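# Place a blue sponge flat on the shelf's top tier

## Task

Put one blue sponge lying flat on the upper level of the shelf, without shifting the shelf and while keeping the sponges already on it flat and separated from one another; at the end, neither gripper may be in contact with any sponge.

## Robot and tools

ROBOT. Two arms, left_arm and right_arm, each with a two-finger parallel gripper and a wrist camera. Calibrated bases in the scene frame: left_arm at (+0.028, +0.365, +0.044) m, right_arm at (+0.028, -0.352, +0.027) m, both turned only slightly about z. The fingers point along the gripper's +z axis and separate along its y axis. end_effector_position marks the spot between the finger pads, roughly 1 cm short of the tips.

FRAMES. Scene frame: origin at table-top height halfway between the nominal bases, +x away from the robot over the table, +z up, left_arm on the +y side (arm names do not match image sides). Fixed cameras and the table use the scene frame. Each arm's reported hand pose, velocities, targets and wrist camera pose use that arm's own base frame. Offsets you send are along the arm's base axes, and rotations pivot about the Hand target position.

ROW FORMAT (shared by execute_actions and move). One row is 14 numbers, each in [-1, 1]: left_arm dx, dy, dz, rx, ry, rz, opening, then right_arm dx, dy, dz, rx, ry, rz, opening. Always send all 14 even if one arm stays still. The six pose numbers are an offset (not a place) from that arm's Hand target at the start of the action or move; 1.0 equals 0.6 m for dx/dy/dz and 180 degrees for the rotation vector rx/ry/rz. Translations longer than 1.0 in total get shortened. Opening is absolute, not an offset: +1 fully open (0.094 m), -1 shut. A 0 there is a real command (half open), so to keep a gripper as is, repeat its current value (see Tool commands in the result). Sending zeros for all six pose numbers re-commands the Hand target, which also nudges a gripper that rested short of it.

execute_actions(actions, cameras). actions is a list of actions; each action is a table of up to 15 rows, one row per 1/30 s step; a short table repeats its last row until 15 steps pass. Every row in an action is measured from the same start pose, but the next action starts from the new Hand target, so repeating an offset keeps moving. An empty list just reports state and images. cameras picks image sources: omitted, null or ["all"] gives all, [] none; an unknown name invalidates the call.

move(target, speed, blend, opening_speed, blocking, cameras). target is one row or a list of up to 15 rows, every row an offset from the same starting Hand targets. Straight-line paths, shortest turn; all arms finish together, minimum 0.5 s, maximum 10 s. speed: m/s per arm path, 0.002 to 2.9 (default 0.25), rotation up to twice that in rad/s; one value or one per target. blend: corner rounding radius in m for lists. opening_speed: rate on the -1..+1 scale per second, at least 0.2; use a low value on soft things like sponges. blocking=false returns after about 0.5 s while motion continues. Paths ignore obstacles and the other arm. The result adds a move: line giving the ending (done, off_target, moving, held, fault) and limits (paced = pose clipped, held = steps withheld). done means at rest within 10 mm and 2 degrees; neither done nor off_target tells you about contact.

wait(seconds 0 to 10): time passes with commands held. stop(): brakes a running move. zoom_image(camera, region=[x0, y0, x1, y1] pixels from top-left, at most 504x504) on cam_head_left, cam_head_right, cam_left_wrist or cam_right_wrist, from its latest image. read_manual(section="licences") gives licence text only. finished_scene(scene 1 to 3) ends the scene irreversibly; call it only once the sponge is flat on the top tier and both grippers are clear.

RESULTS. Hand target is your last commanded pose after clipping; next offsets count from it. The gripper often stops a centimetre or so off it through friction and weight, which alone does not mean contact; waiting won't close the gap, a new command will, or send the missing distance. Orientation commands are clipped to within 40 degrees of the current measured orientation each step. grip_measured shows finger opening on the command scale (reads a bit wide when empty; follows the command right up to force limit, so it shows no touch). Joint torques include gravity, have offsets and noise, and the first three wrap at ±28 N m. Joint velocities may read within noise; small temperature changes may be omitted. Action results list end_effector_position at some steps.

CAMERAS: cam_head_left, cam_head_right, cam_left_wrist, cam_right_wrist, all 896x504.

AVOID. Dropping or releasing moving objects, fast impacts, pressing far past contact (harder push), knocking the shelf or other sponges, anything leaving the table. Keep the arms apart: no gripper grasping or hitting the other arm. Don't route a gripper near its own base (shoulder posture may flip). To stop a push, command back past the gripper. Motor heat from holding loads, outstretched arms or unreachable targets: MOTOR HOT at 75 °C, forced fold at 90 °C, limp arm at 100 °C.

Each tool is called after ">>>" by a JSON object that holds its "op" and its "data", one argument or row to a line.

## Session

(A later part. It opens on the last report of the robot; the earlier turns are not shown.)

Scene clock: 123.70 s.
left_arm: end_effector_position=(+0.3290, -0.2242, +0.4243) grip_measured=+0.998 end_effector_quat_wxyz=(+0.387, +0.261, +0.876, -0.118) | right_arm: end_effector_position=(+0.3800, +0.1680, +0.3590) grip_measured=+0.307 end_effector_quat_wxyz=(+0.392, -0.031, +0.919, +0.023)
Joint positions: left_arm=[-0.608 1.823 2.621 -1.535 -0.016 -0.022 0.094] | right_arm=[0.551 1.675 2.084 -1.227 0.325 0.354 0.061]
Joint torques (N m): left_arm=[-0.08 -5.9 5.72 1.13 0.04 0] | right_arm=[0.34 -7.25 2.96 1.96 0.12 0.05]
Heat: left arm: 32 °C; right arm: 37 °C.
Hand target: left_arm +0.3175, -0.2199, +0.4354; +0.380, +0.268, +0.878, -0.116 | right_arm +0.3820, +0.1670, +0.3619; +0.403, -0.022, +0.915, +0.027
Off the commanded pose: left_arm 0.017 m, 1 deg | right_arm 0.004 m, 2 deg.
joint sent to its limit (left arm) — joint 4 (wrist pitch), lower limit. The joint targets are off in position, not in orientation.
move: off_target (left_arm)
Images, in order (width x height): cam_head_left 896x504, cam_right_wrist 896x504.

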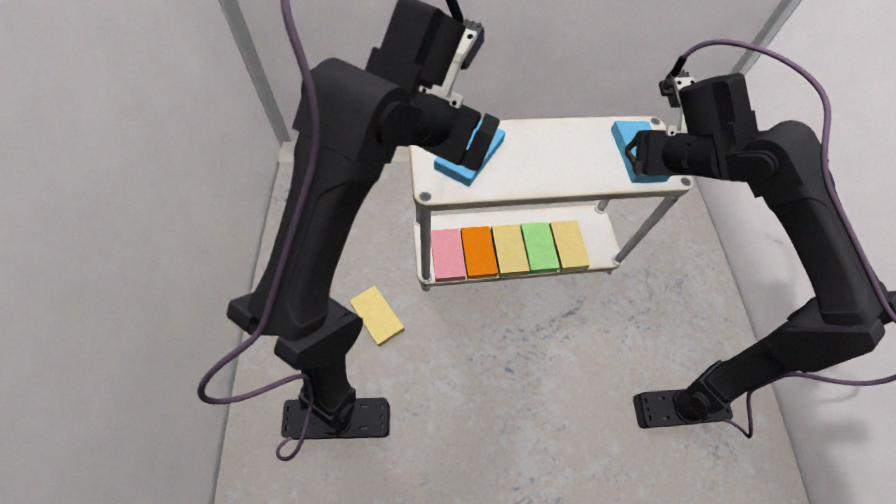

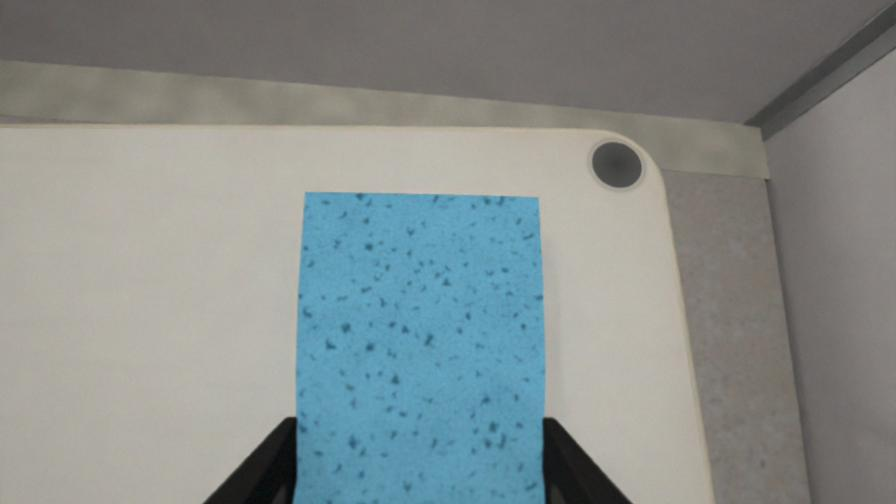

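>>> {"op": "move", "data": {
  "target": [0, 0, 0, 0, 0, 0, 1.0, 0, 0, 0, -0.0013, 0.0155, 0, 0.26],
  "speed": 0.03,
  "cameras": ["cam_right_wrist"]
}}

>>> {"op": "move", "data": {
  "target": [0, 0, 0, 0, 0, 0, 1.0, 0, 0, -0.01, 0, 0, 0, 0.26],
  "speed": 0.03,
  "cameras": ["cam_right_wrist"]
}}

Scene clock: 125.97 s.
left_arm: end_effector_position=(+0.3290, -0.2242, +0.4243) grip_measured=+0.998 end_effector_quat_wxyz=(+0.387, +0.261, +0.876, -0.118) | right_arm: end_effector_position=(+0.3860, +0.1718, +0.3594) grip_measured=+0.307 end_effector_quat_wxyz=(+0.390, -0.030, +0.920, +0.025)
Joint positions: left_arm=[-0.608 1.823 2.621 -1.535 -0.016 -0.022 0.094] | right_arm=[0.549 1.71 2.13 -1.241 0.32 0.357 0.061]
Joint torques (N m): left_arm=[-0.08 -5.87 5.7 1.13 0.03 0] | right_arm=[-0.47 -5.98 7.34 1.09 -0.03 0.09]
Heat: left arm: 32 °C; right arm: 37 °C.
Hand target: left_arm +0.3175, -0.2199, +0.4354; +0.380, +0.268, +0.878, -0.116 | right_arm +0.3820, +0.1670, +0.3619; +0.380, -0.022, +0.924, +0.025
Off the commanded pose: left_arm 0.017 m, 1 deg | right_arm 0.007 m, 2 deg.
joint sent to its limit (left arm) — joint 4 (wrist pitch), lower limit. The joint targets are off in position, not in orientation.
move: off_target (left_arm)

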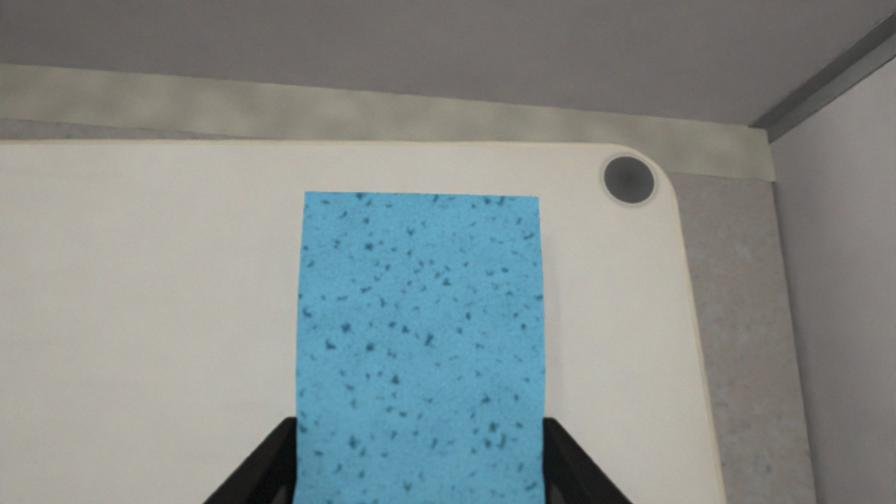

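Scene clock: 126.97 s.
left_arm: end_effector_position=(+0.3290, -0.2242, +0.4243) grip_measured=+0.998 end_effector_quat_wxyz=(+0.387, +0.261, +0.876, -0.118) | right_arm: end_effector_position=(+0.3860, +0.1718, +0.3594) grip_measured=+0.307 end_effector_quat_wxyz=(+0.390, -0.030, +0.920, +0.025)
Joint positions: left_arm=[-0.608 1.823 2.621 -1.535 -0.016 -0.022 0.094] | right_arm=[0.549 1.71 2.13 -1.241 0.32 0.357 0.061]
Joint torques (N m): left_arm=[-0.12 -5.89 5.7 1.13 0.03 0] | right_arm=[-0.5 -7.1 3.78 1.4 -0.03 0.1]
Heat: left arm: 32 °C; right arm: 37 °C.
Hand target: left_arm +0.3175, -0.2199, +0.4354; +0.380, +0.268, +0.878, -0.116 | right_arm +0.3820, +0.1670, +0.3559; +0.380, -0.022, +0.924, +0.025
Off the commanded pose: left_arm 0.017 m, 1 deg | right_arm 0.007 m, 2 deg.
joint sent to its limit (left arm) — joint 4 (wrist pitch), lower limit. The joint targets are off in position, not in orientation.
move: off_target (left_arm)

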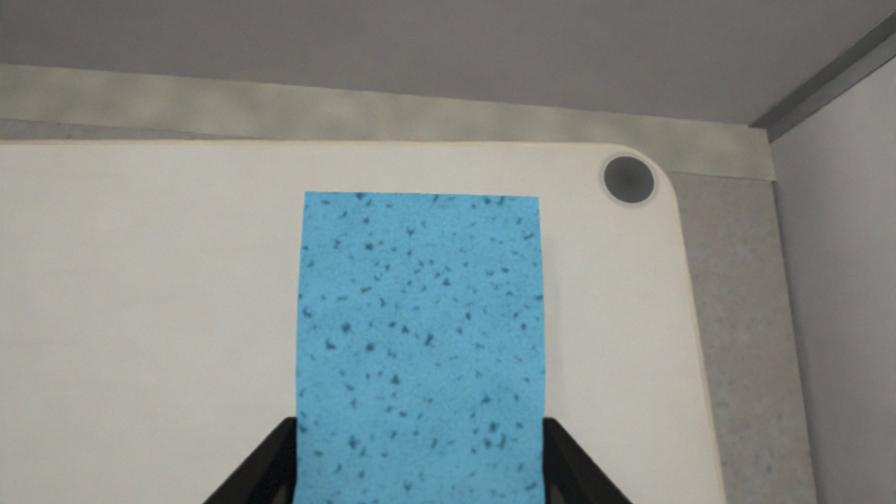

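>>> {"op": "move", "data": {
  "target": [0, 0, 0, 0, 0, 0, 1.0, 0, 0, -0.01, -0.0006, 0.0083, 0, 0.26],
  "speed": 0.03,
  "cameras": ["cam_right_wrist"]
}}

Scene clock: 128.27 s.
left_arm: end_effector_position=(+0.3290, -0.2242, +0.4243) grip_measured=+0.998 end_effector_quat_wxyz=(+0.387, +0.261, +0.876, -0.118) | right_arm: end_effector_position=(+0.3863, +0.1715, +0.3590) grip_measured=+0.307 end_effector_quat_wxyz=(+0.388, -0.028, +0.921, +0.029)
Joint positions: left_arm=[-0.608 1.823 2.621 -1.535 -0.016 -0.022 0.094] | right_arm=[0.545 1.71 2.13 -1.241 0.311 0.36 0.061]
Joint torques (N m): left_arm=[-0.08 -5.89 5.71 1.12 0.04 0] | right_arm=[-0.49 -6.24 4.31 1.19 -0.06 0.11]
Heat: left arm: 32 °C; right arm: 37 °C.
Hand target: left_arm +0.3175, -0.2199, +0.4354; +0.380, +0.268, +0.878, -0.116 | right_arm +0.3820, +0.1670, +0.3499; +0.368, -0.022, +0.929, +0.025
Off the commanded pose: left_arm 0.017 m, 1 deg | right_arm 0.011 m, 3 deg.
joint sent to its limit (left arm) — joint 4 (wrist pitch), lower limit. The joint targets are off in position, not in orientation.
move: off_target (left_arm, right_arm)

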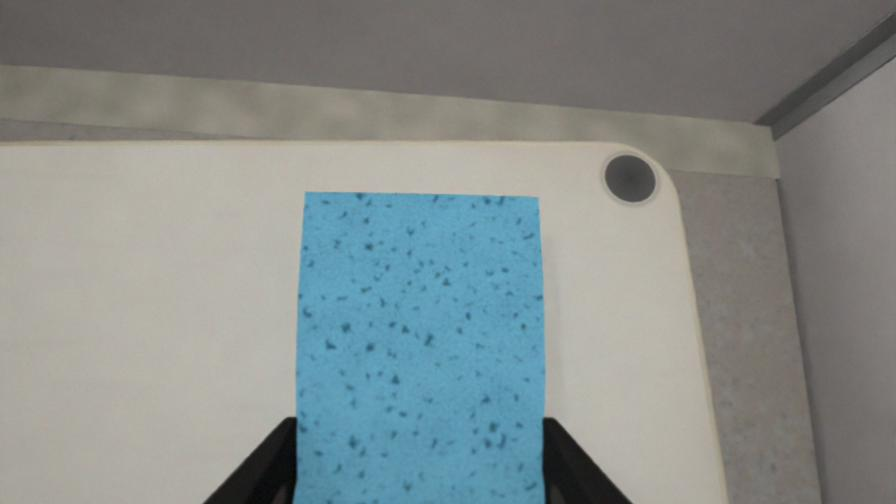

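>>> {"op": "move", "data": {
  "target": [0, 0, 0, 0, 0, 0, 1.0, 0, 0, 0.005, -0.0009, 0.0124, 0, 0.26],
  "speed": 0.03,
  "cameras": ["cam_right_wrist"]
}}

Scene clock: 129.97 s.
left_arm: end_effector_position=(+0.3290, -0.2242, +0.4243) grip_measured=+0.998 end_effector_quat_wxyz=(+0.387, +0.261, +0.876, -0.118) | right_arm: end_effector_position=(+0.3874, +0.1719, +0.3581) grip_measured=+0.307 end_effector_quat_wxyz=(+0.372, -0.027, +0.927, +0.027)
Joint positions: left_arm=[-0.608 1.823 2.621 -1.535 -0.016 -0.022 0.094] | right_arm=[0.539 1.759 2.215 -1.312 0.297 0.368 0.061]
Joint torques (N m): left_arm=[-0.1 -5.9 5.7 1.12 0.03 0] | right_arm=[-0.51 -5.79 6.63 0.91 -0.11 0.09]
Heat: left arm: 32 °C; right arm: 36 °C.
Hand target: left_arm +0.3175, -0.2199, +0.4354; +0.380, +0.268, +0.878, -0.116 | right_arm +0.3820, +0.1670, +0.3529; +0.350, -0.022, +0.936, +0.024
Off the commanded pose: left_arm 0.017 m, 1 deg | right_arm 0.009 m, 3 deg.
joint sent to its limit (left arm) — joint 4 (wrist pitch), lower limit. The joint targets are off in position, not in orientation.
move: off_target (left_arm, right_arm)

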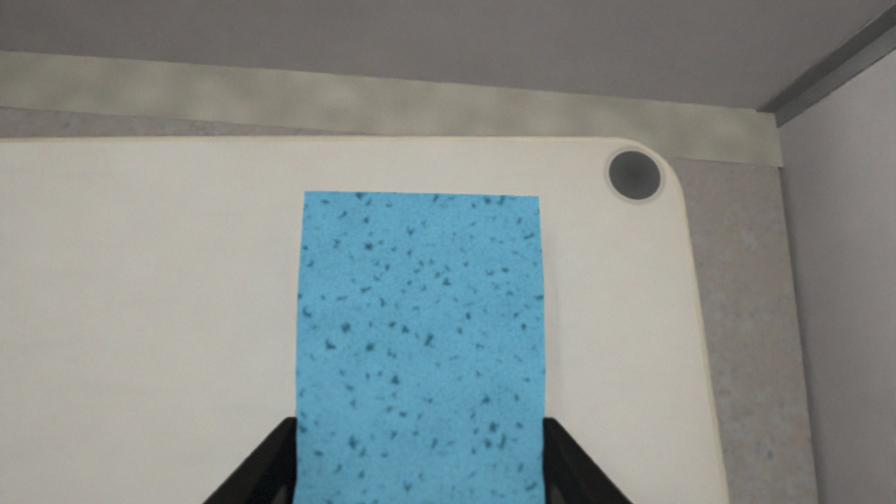

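>>> {"op": "move", "data": {
  "target": [0, 0, 0, 0, 0, 0, 1.0, 0, 0, -0.01, 0, 0, 0, 0.26],
  "speed": 0.03,
  "cameras": []
}}

>>> {"op": "move", "data": {
  "target": [0, 0, 0, 0, 0, 0, 1.0, 0, 0, -0.008, 0, 0, 0, 0.26],
  "speed": 0.03,
  "cameras": ["cam_right_wrist"]
}}

Scene clock: 131.20 s.
left_arm: end_effector_position=(+0.3290, -0.2242, +0.4243) grip_measured=+0.998 end_effector_quat_wxyz=(+0.387, +0.261, +0.876, -0.118) | right_arm: end_effector_position=(+0.3874, +0.1719, +0.3581) grip_measured=+0.307 end_effector_quat_wxyz=(+0.372, -0.027, +0.927, +0.027)
Joint positions: left_arm=[-0.608 1.823 2.621 -1.535 -0.016 -0.022 0.094] | right_arm=[0.539 1.759 2.215 -1.312 0.297 0.368 0.061]
Joint torques (N m): left_arm=[-0.06 -5.91 5.72 1.13 0.03 0] | right_arm=[-0.53 -6.95 3 1.22 -0.11 0.1]
Heat: left arm: 32 °C; right arm: 36 °C.
Hand target: left_arm +0.3175, -0.2199, +0.4354; +0.380, +0.268, +0.878, -0.116 | right_arm +0.3820, +0.1670, +0.3469; +0.350, -0.022, +0.936, +0.024
Off the commanded pose: left_arm 0.017 m, 1 deg | right_arm 0.013 m, 3 deg.
joint sent to its limit (left arm) — joint 4 (wrist pitch), lower limit. The joint targets are off in position, not in orientation.
move: off_target (left_arm, right_arm)

Scene clock: 132.23 s.
left_arm: end_effector_position=(+0.3290, -0.2242, +0.4243) grip_measured=+0.998 end_effector_quat_wxyz=(+0.387, +0.261, +0.876, -0.118) | right_arm: end_effector_position=(+0.3869, +0.1718, +0.3578) grip_measured=+0.307 end_effector_quat_wxyz=(+0.377, -0.027, +0.925, +0.029)
Joint positions: left_arm=[-0.608 1.823 2.621 -1.535 -0.016 -0.022 0.094] | right_arm=[0.54 1.741 2.182 -1.286 0.3 0.368 0.061]
Joint torques (N m): left_arm=[-0.1 -5.9 5.72 1.13 0.04 -0.01] | right_arm=[-0.51 -6.79 2.39 1.25 -0.11 0.1]
Heat: left arm: 32 °C; right arm: 36 °C.
Hand target: left_arm +0.3175, -0.2199, +0.4354; +0.380, +0.268, +0.878, -0.116 | right_arm +0.3820, +0.1670, +0.3421; +0.350, -0.022, +0.936, +0.024
Off the commanded pose: left_arm 0.017 m, 1 deg | right_arm 0.017 m, 3 deg.
joint sent to its limit (left arm) — joint 4 (wrist pitch), lower limit. The joint targets are off in position, not in orientation.
move: off_target (left_arm, right_arm)

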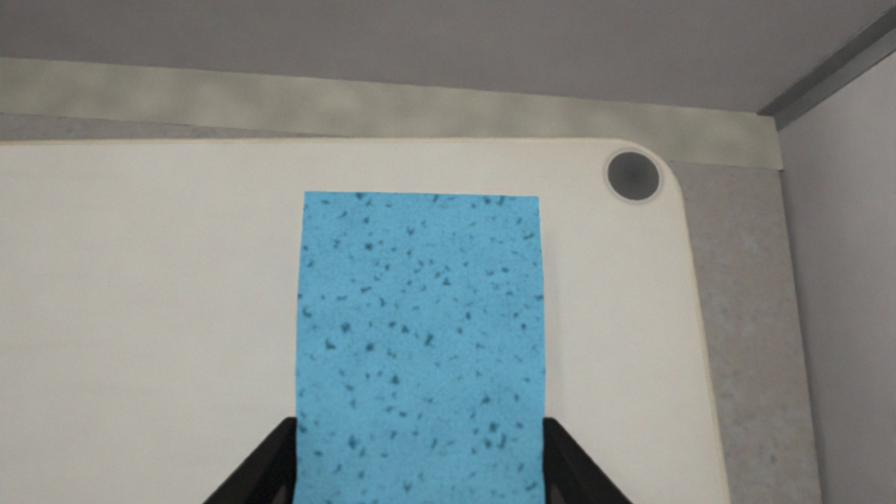

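>>> {"op": "zoom_image", "data": {
  "camera": "cam_right_wrist",
  "region": [480, 120, 700, 460]
}}

>>> {"op": "zoom_image", "data": {
  "camera": "cam_left_wrist",
  "region": [300, 150, 560, 470]
}}

Scaled by 1.482 (camera's finer frame: 1280x720).

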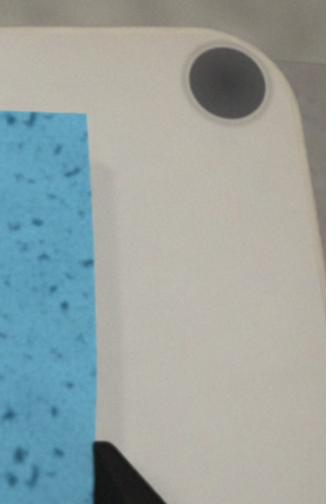

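This scene's latest camera images include none from cam_left_wrist. They are from: cam_right_wrist. cam_left_wrist's image comes with the result of a call that names it in "cameras".

>>> {"op": "move", "data": {
  "target": [
    [0, 0, 0, 0, 0, 0, 1.0, 0, 0, 0.017, 0, 0, 0, 0.26],
    [0, 0, 0, 0, 0, 0, 1.0, 0, 0, 0.017, 0, 0, 0, 1.0]
  ],
  "speed": 0.03,
  "opening_speed": 0.5,
  "cameras": ["cam_right_wrist", "cam_head_left"]
}}

Scene clock: 136.33 s.
left_arm: end_effector_position=(+0.3290, -0.2242, +0.4243) grip_measured=+0.998 end_effector_quat_wxyz=(+0.387, +0.261, +0.876, -0.118) | right_arm: end_effector_position=(+0.3860, +0.1742, +0.3465) grip_measured=+0.997 end_effector_quat_wxyz=(+0.352, -0.032, +0.935, +0.025)
Joint positions: left_arm=[-0.608 1.823 2.621 -1.535 -0.016 -0.022 0.094] | right_arm=[0.539 1.774 2.211 -1.333 0.282 0.371 0.094]
Joint torques (N m): left_arm=[-0.09 -5.86 5.74 1.12 0.03 -0.01] | right_arm=[-0.53 -7.08 6.68 1.12 0.04 0.06]
Heat: left arm: 32 °C; right arm: 36 °C.
Hand target: left_arm +0.3175, -0.2199, +0.4354; +0.380, +0.268, +0.878, -0.116 | right_arm +0.3820, +0.1670, +0.3523; +0.350, -0.022, +0.936, +0.024
Off the commanded pose: left_arm 0.017 m, 1 deg | right_arm 0.010 m, 1 deg.
joint sent to its limit (left arm) — joint 4 (wrist pitch), lower limit. The joint targets are off in position, not in orientation.
move: off_target (left_arm); target 2's new opening was sent with right_arm's hand 0.010 m and 3 deg from that target
Images, in order (width x height): cam_head_left 896x504, cam_right_wrist 896x504.

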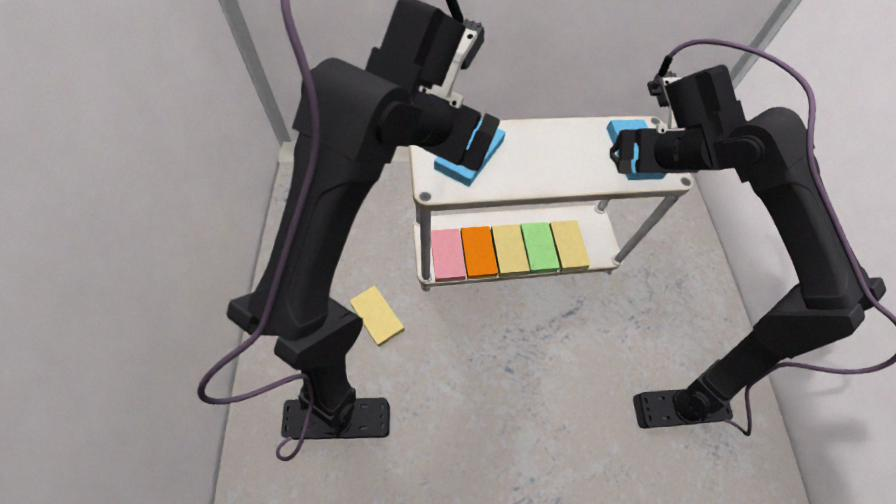

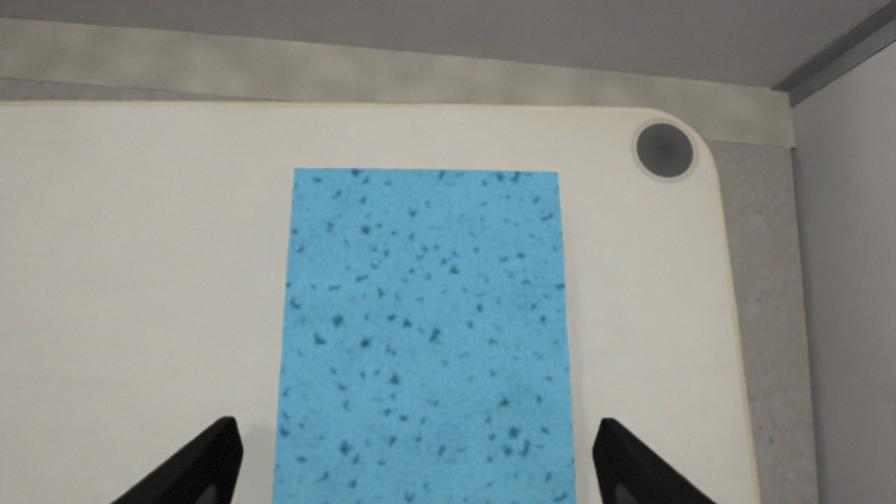

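>>> {"op": "move", "data": {
  "target": [
    [0, 0, 0, 0, 0, 0, 1.0, -0.0067, 0, 0.0333, 0, 0, 0, 1.0],
    [0, 0, 0, 0, 0, 0, 1.0, -0.105, -0.01, 0.146, 0.0046, -0.0442, 0, 1.0]
  ],
  "speed": 0.08,
  "blend": 0.01,
  "cameras": ["cam_right_wrist", "cam_head_left", "cam_head_right"]
}}

Scene clock: 139.37 s.
left_arm: end_effector_position=(+0.3290, -0.2242, +0.4243) grip_measured=+0.998 end_effector_quat_wxyz=(+0.387, +0.261, +0.876, -0.118) | right_arm: end_effector_position=(+0.3302, +0.1743, +0.4262) grip_measured=+0.997 end_effector_quat_wxyz=(+0.421, -0.037, +0.905, +0.040)
Joint positions: left_arm=[-0.608 1.823 2.621 -1.535 -0.016 -0.022 0.094] | right_arm=[0.671 1.722 2.467 -1.517 0.401 0.418 0.094]
Joint torques (N m): left_arm=[-0.08 -5.9 5.7 1.12 0.04 -0.01] | right_arm=[0.32 -7.15 5.9 1.24 0.33 0.07]
Heat: left arm: 32 °C; right arm: 35 °C.
Hand target: left_arm +0.3175, -0.2199, +0.4354; +0.380, +0.268, +0.878, -0.116 | right_arm +0.3190, +0.1610, +0.4399; +0.414, -0.021, +0.909, +0.029
Off the commanded pose: left_arm 0.017 m, 1 deg | right_arm 0.022 m, 2 deg.
joint sent to its limit (left arm) — joint 4 (wrist pitch), lower limit. The joint targets are off in position, not in orientation.
joint sent to its limit (right arm) — joint 4 (wrist pitch), lower limit. The joint targets are off in position, not in orientation.
move: off_target (left_arm, right_arm)
Images, in order (width x height): cam_head_left 896x504, cam_head_right 896x504, cam_right_wrist 896x504.

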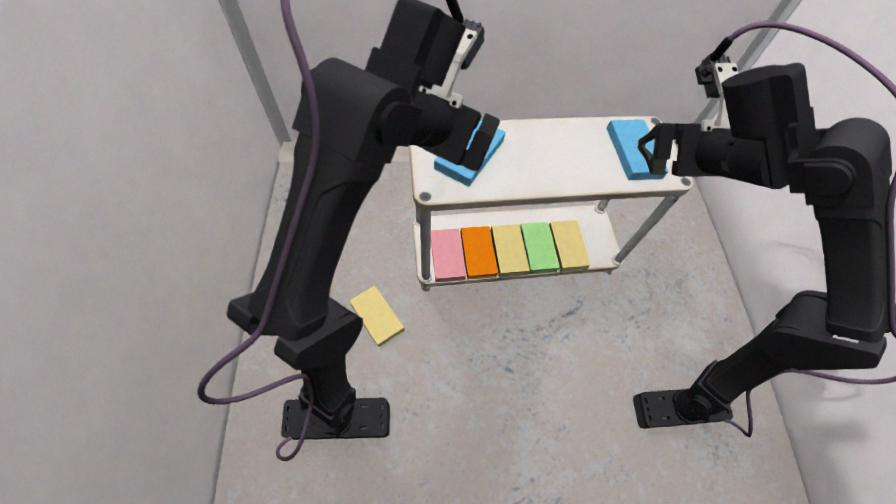

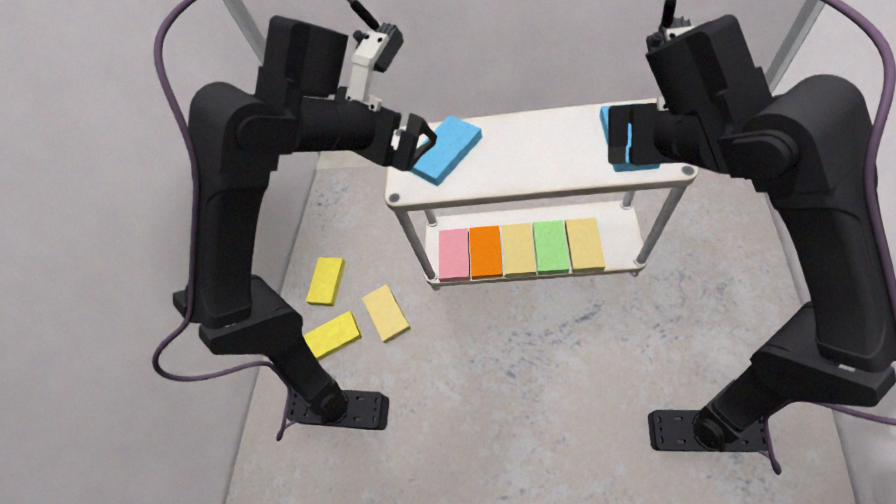

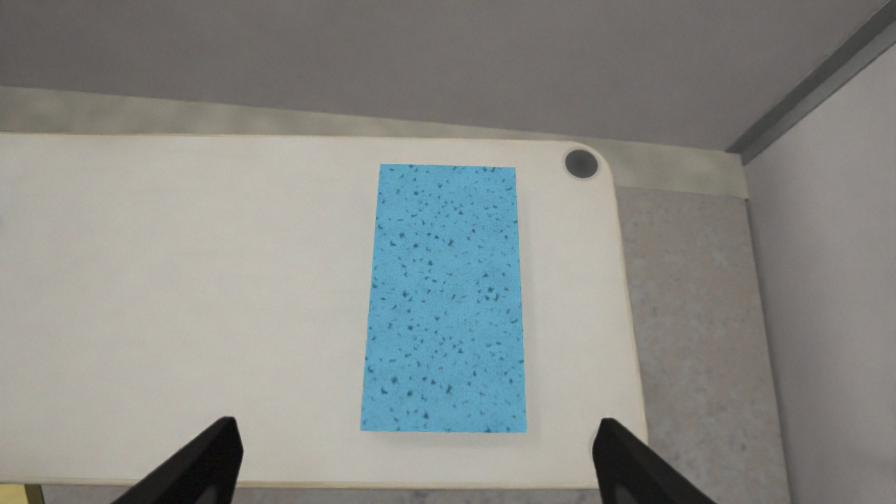

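>>> {"op": "zoom_image", "data": {
  "camera": "cam_head_left",
  "region": [330, 260, 450, 360]
}}

>>> {"op": "zoom_image", "data": {
  "camera": "cam_head_right",
  "region": [290, 240, 430, 370]
}}

Scaled by 4.200 (camera's finer frame: 1280x720).

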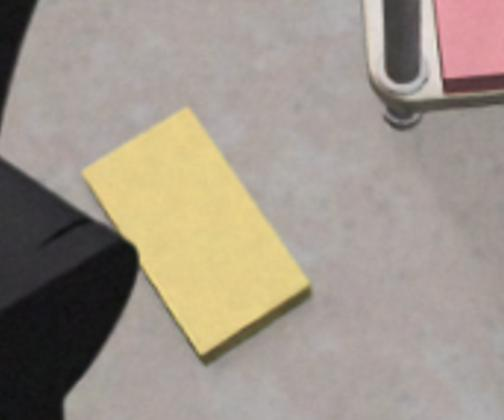

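Scaled by 3.600 (camera's finer frame: 1280x720).

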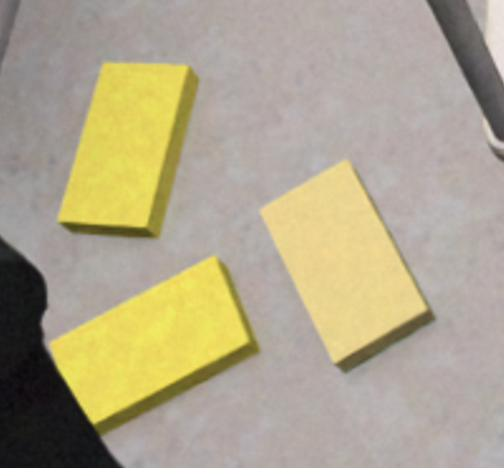

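>>> {"op": "zoom_image", "data": {
  "camera": "cam_head_left",
  "region": [400, 180, 520, 300]
}}

>>> {"op": "zoom_image", "data": {
  "camera": "cam_head_left",
  "region": [560, 160, 700, 290]
}}

>>> {"op": "zoom_image", "data": {
  "camera": "cam_head_right",
  "region": [560, 150, 710, 290]
}}

Scaled by 4.200 (camera's finer frame: 1280x720).

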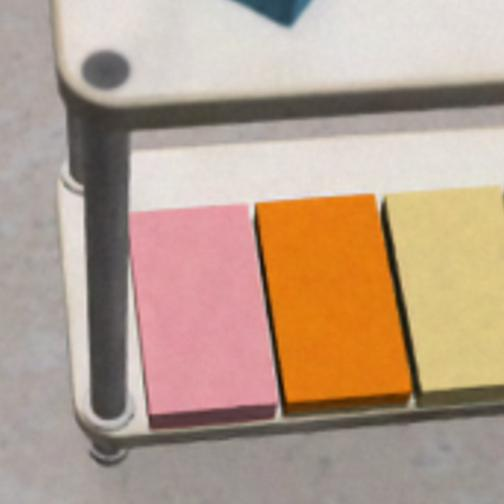

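Scaled by 3.600 (camera's finer frame: 1280x720).

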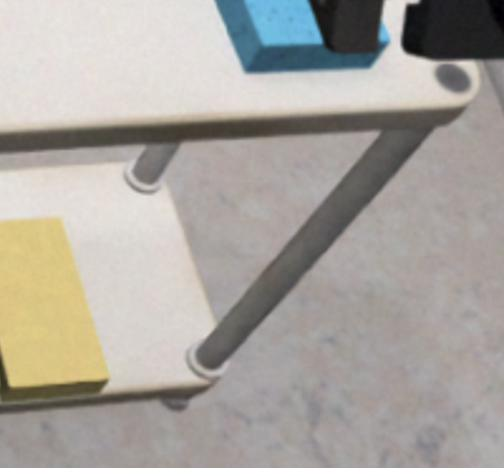

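Scaled by 3.360 (camera's finer frame: 1280x720).

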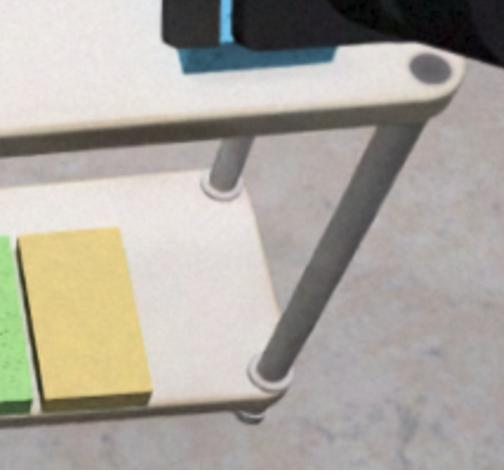

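>>> {"op": "finished_scene", "data": {
  "scene": 1
}}

The scene is finished: the task was done.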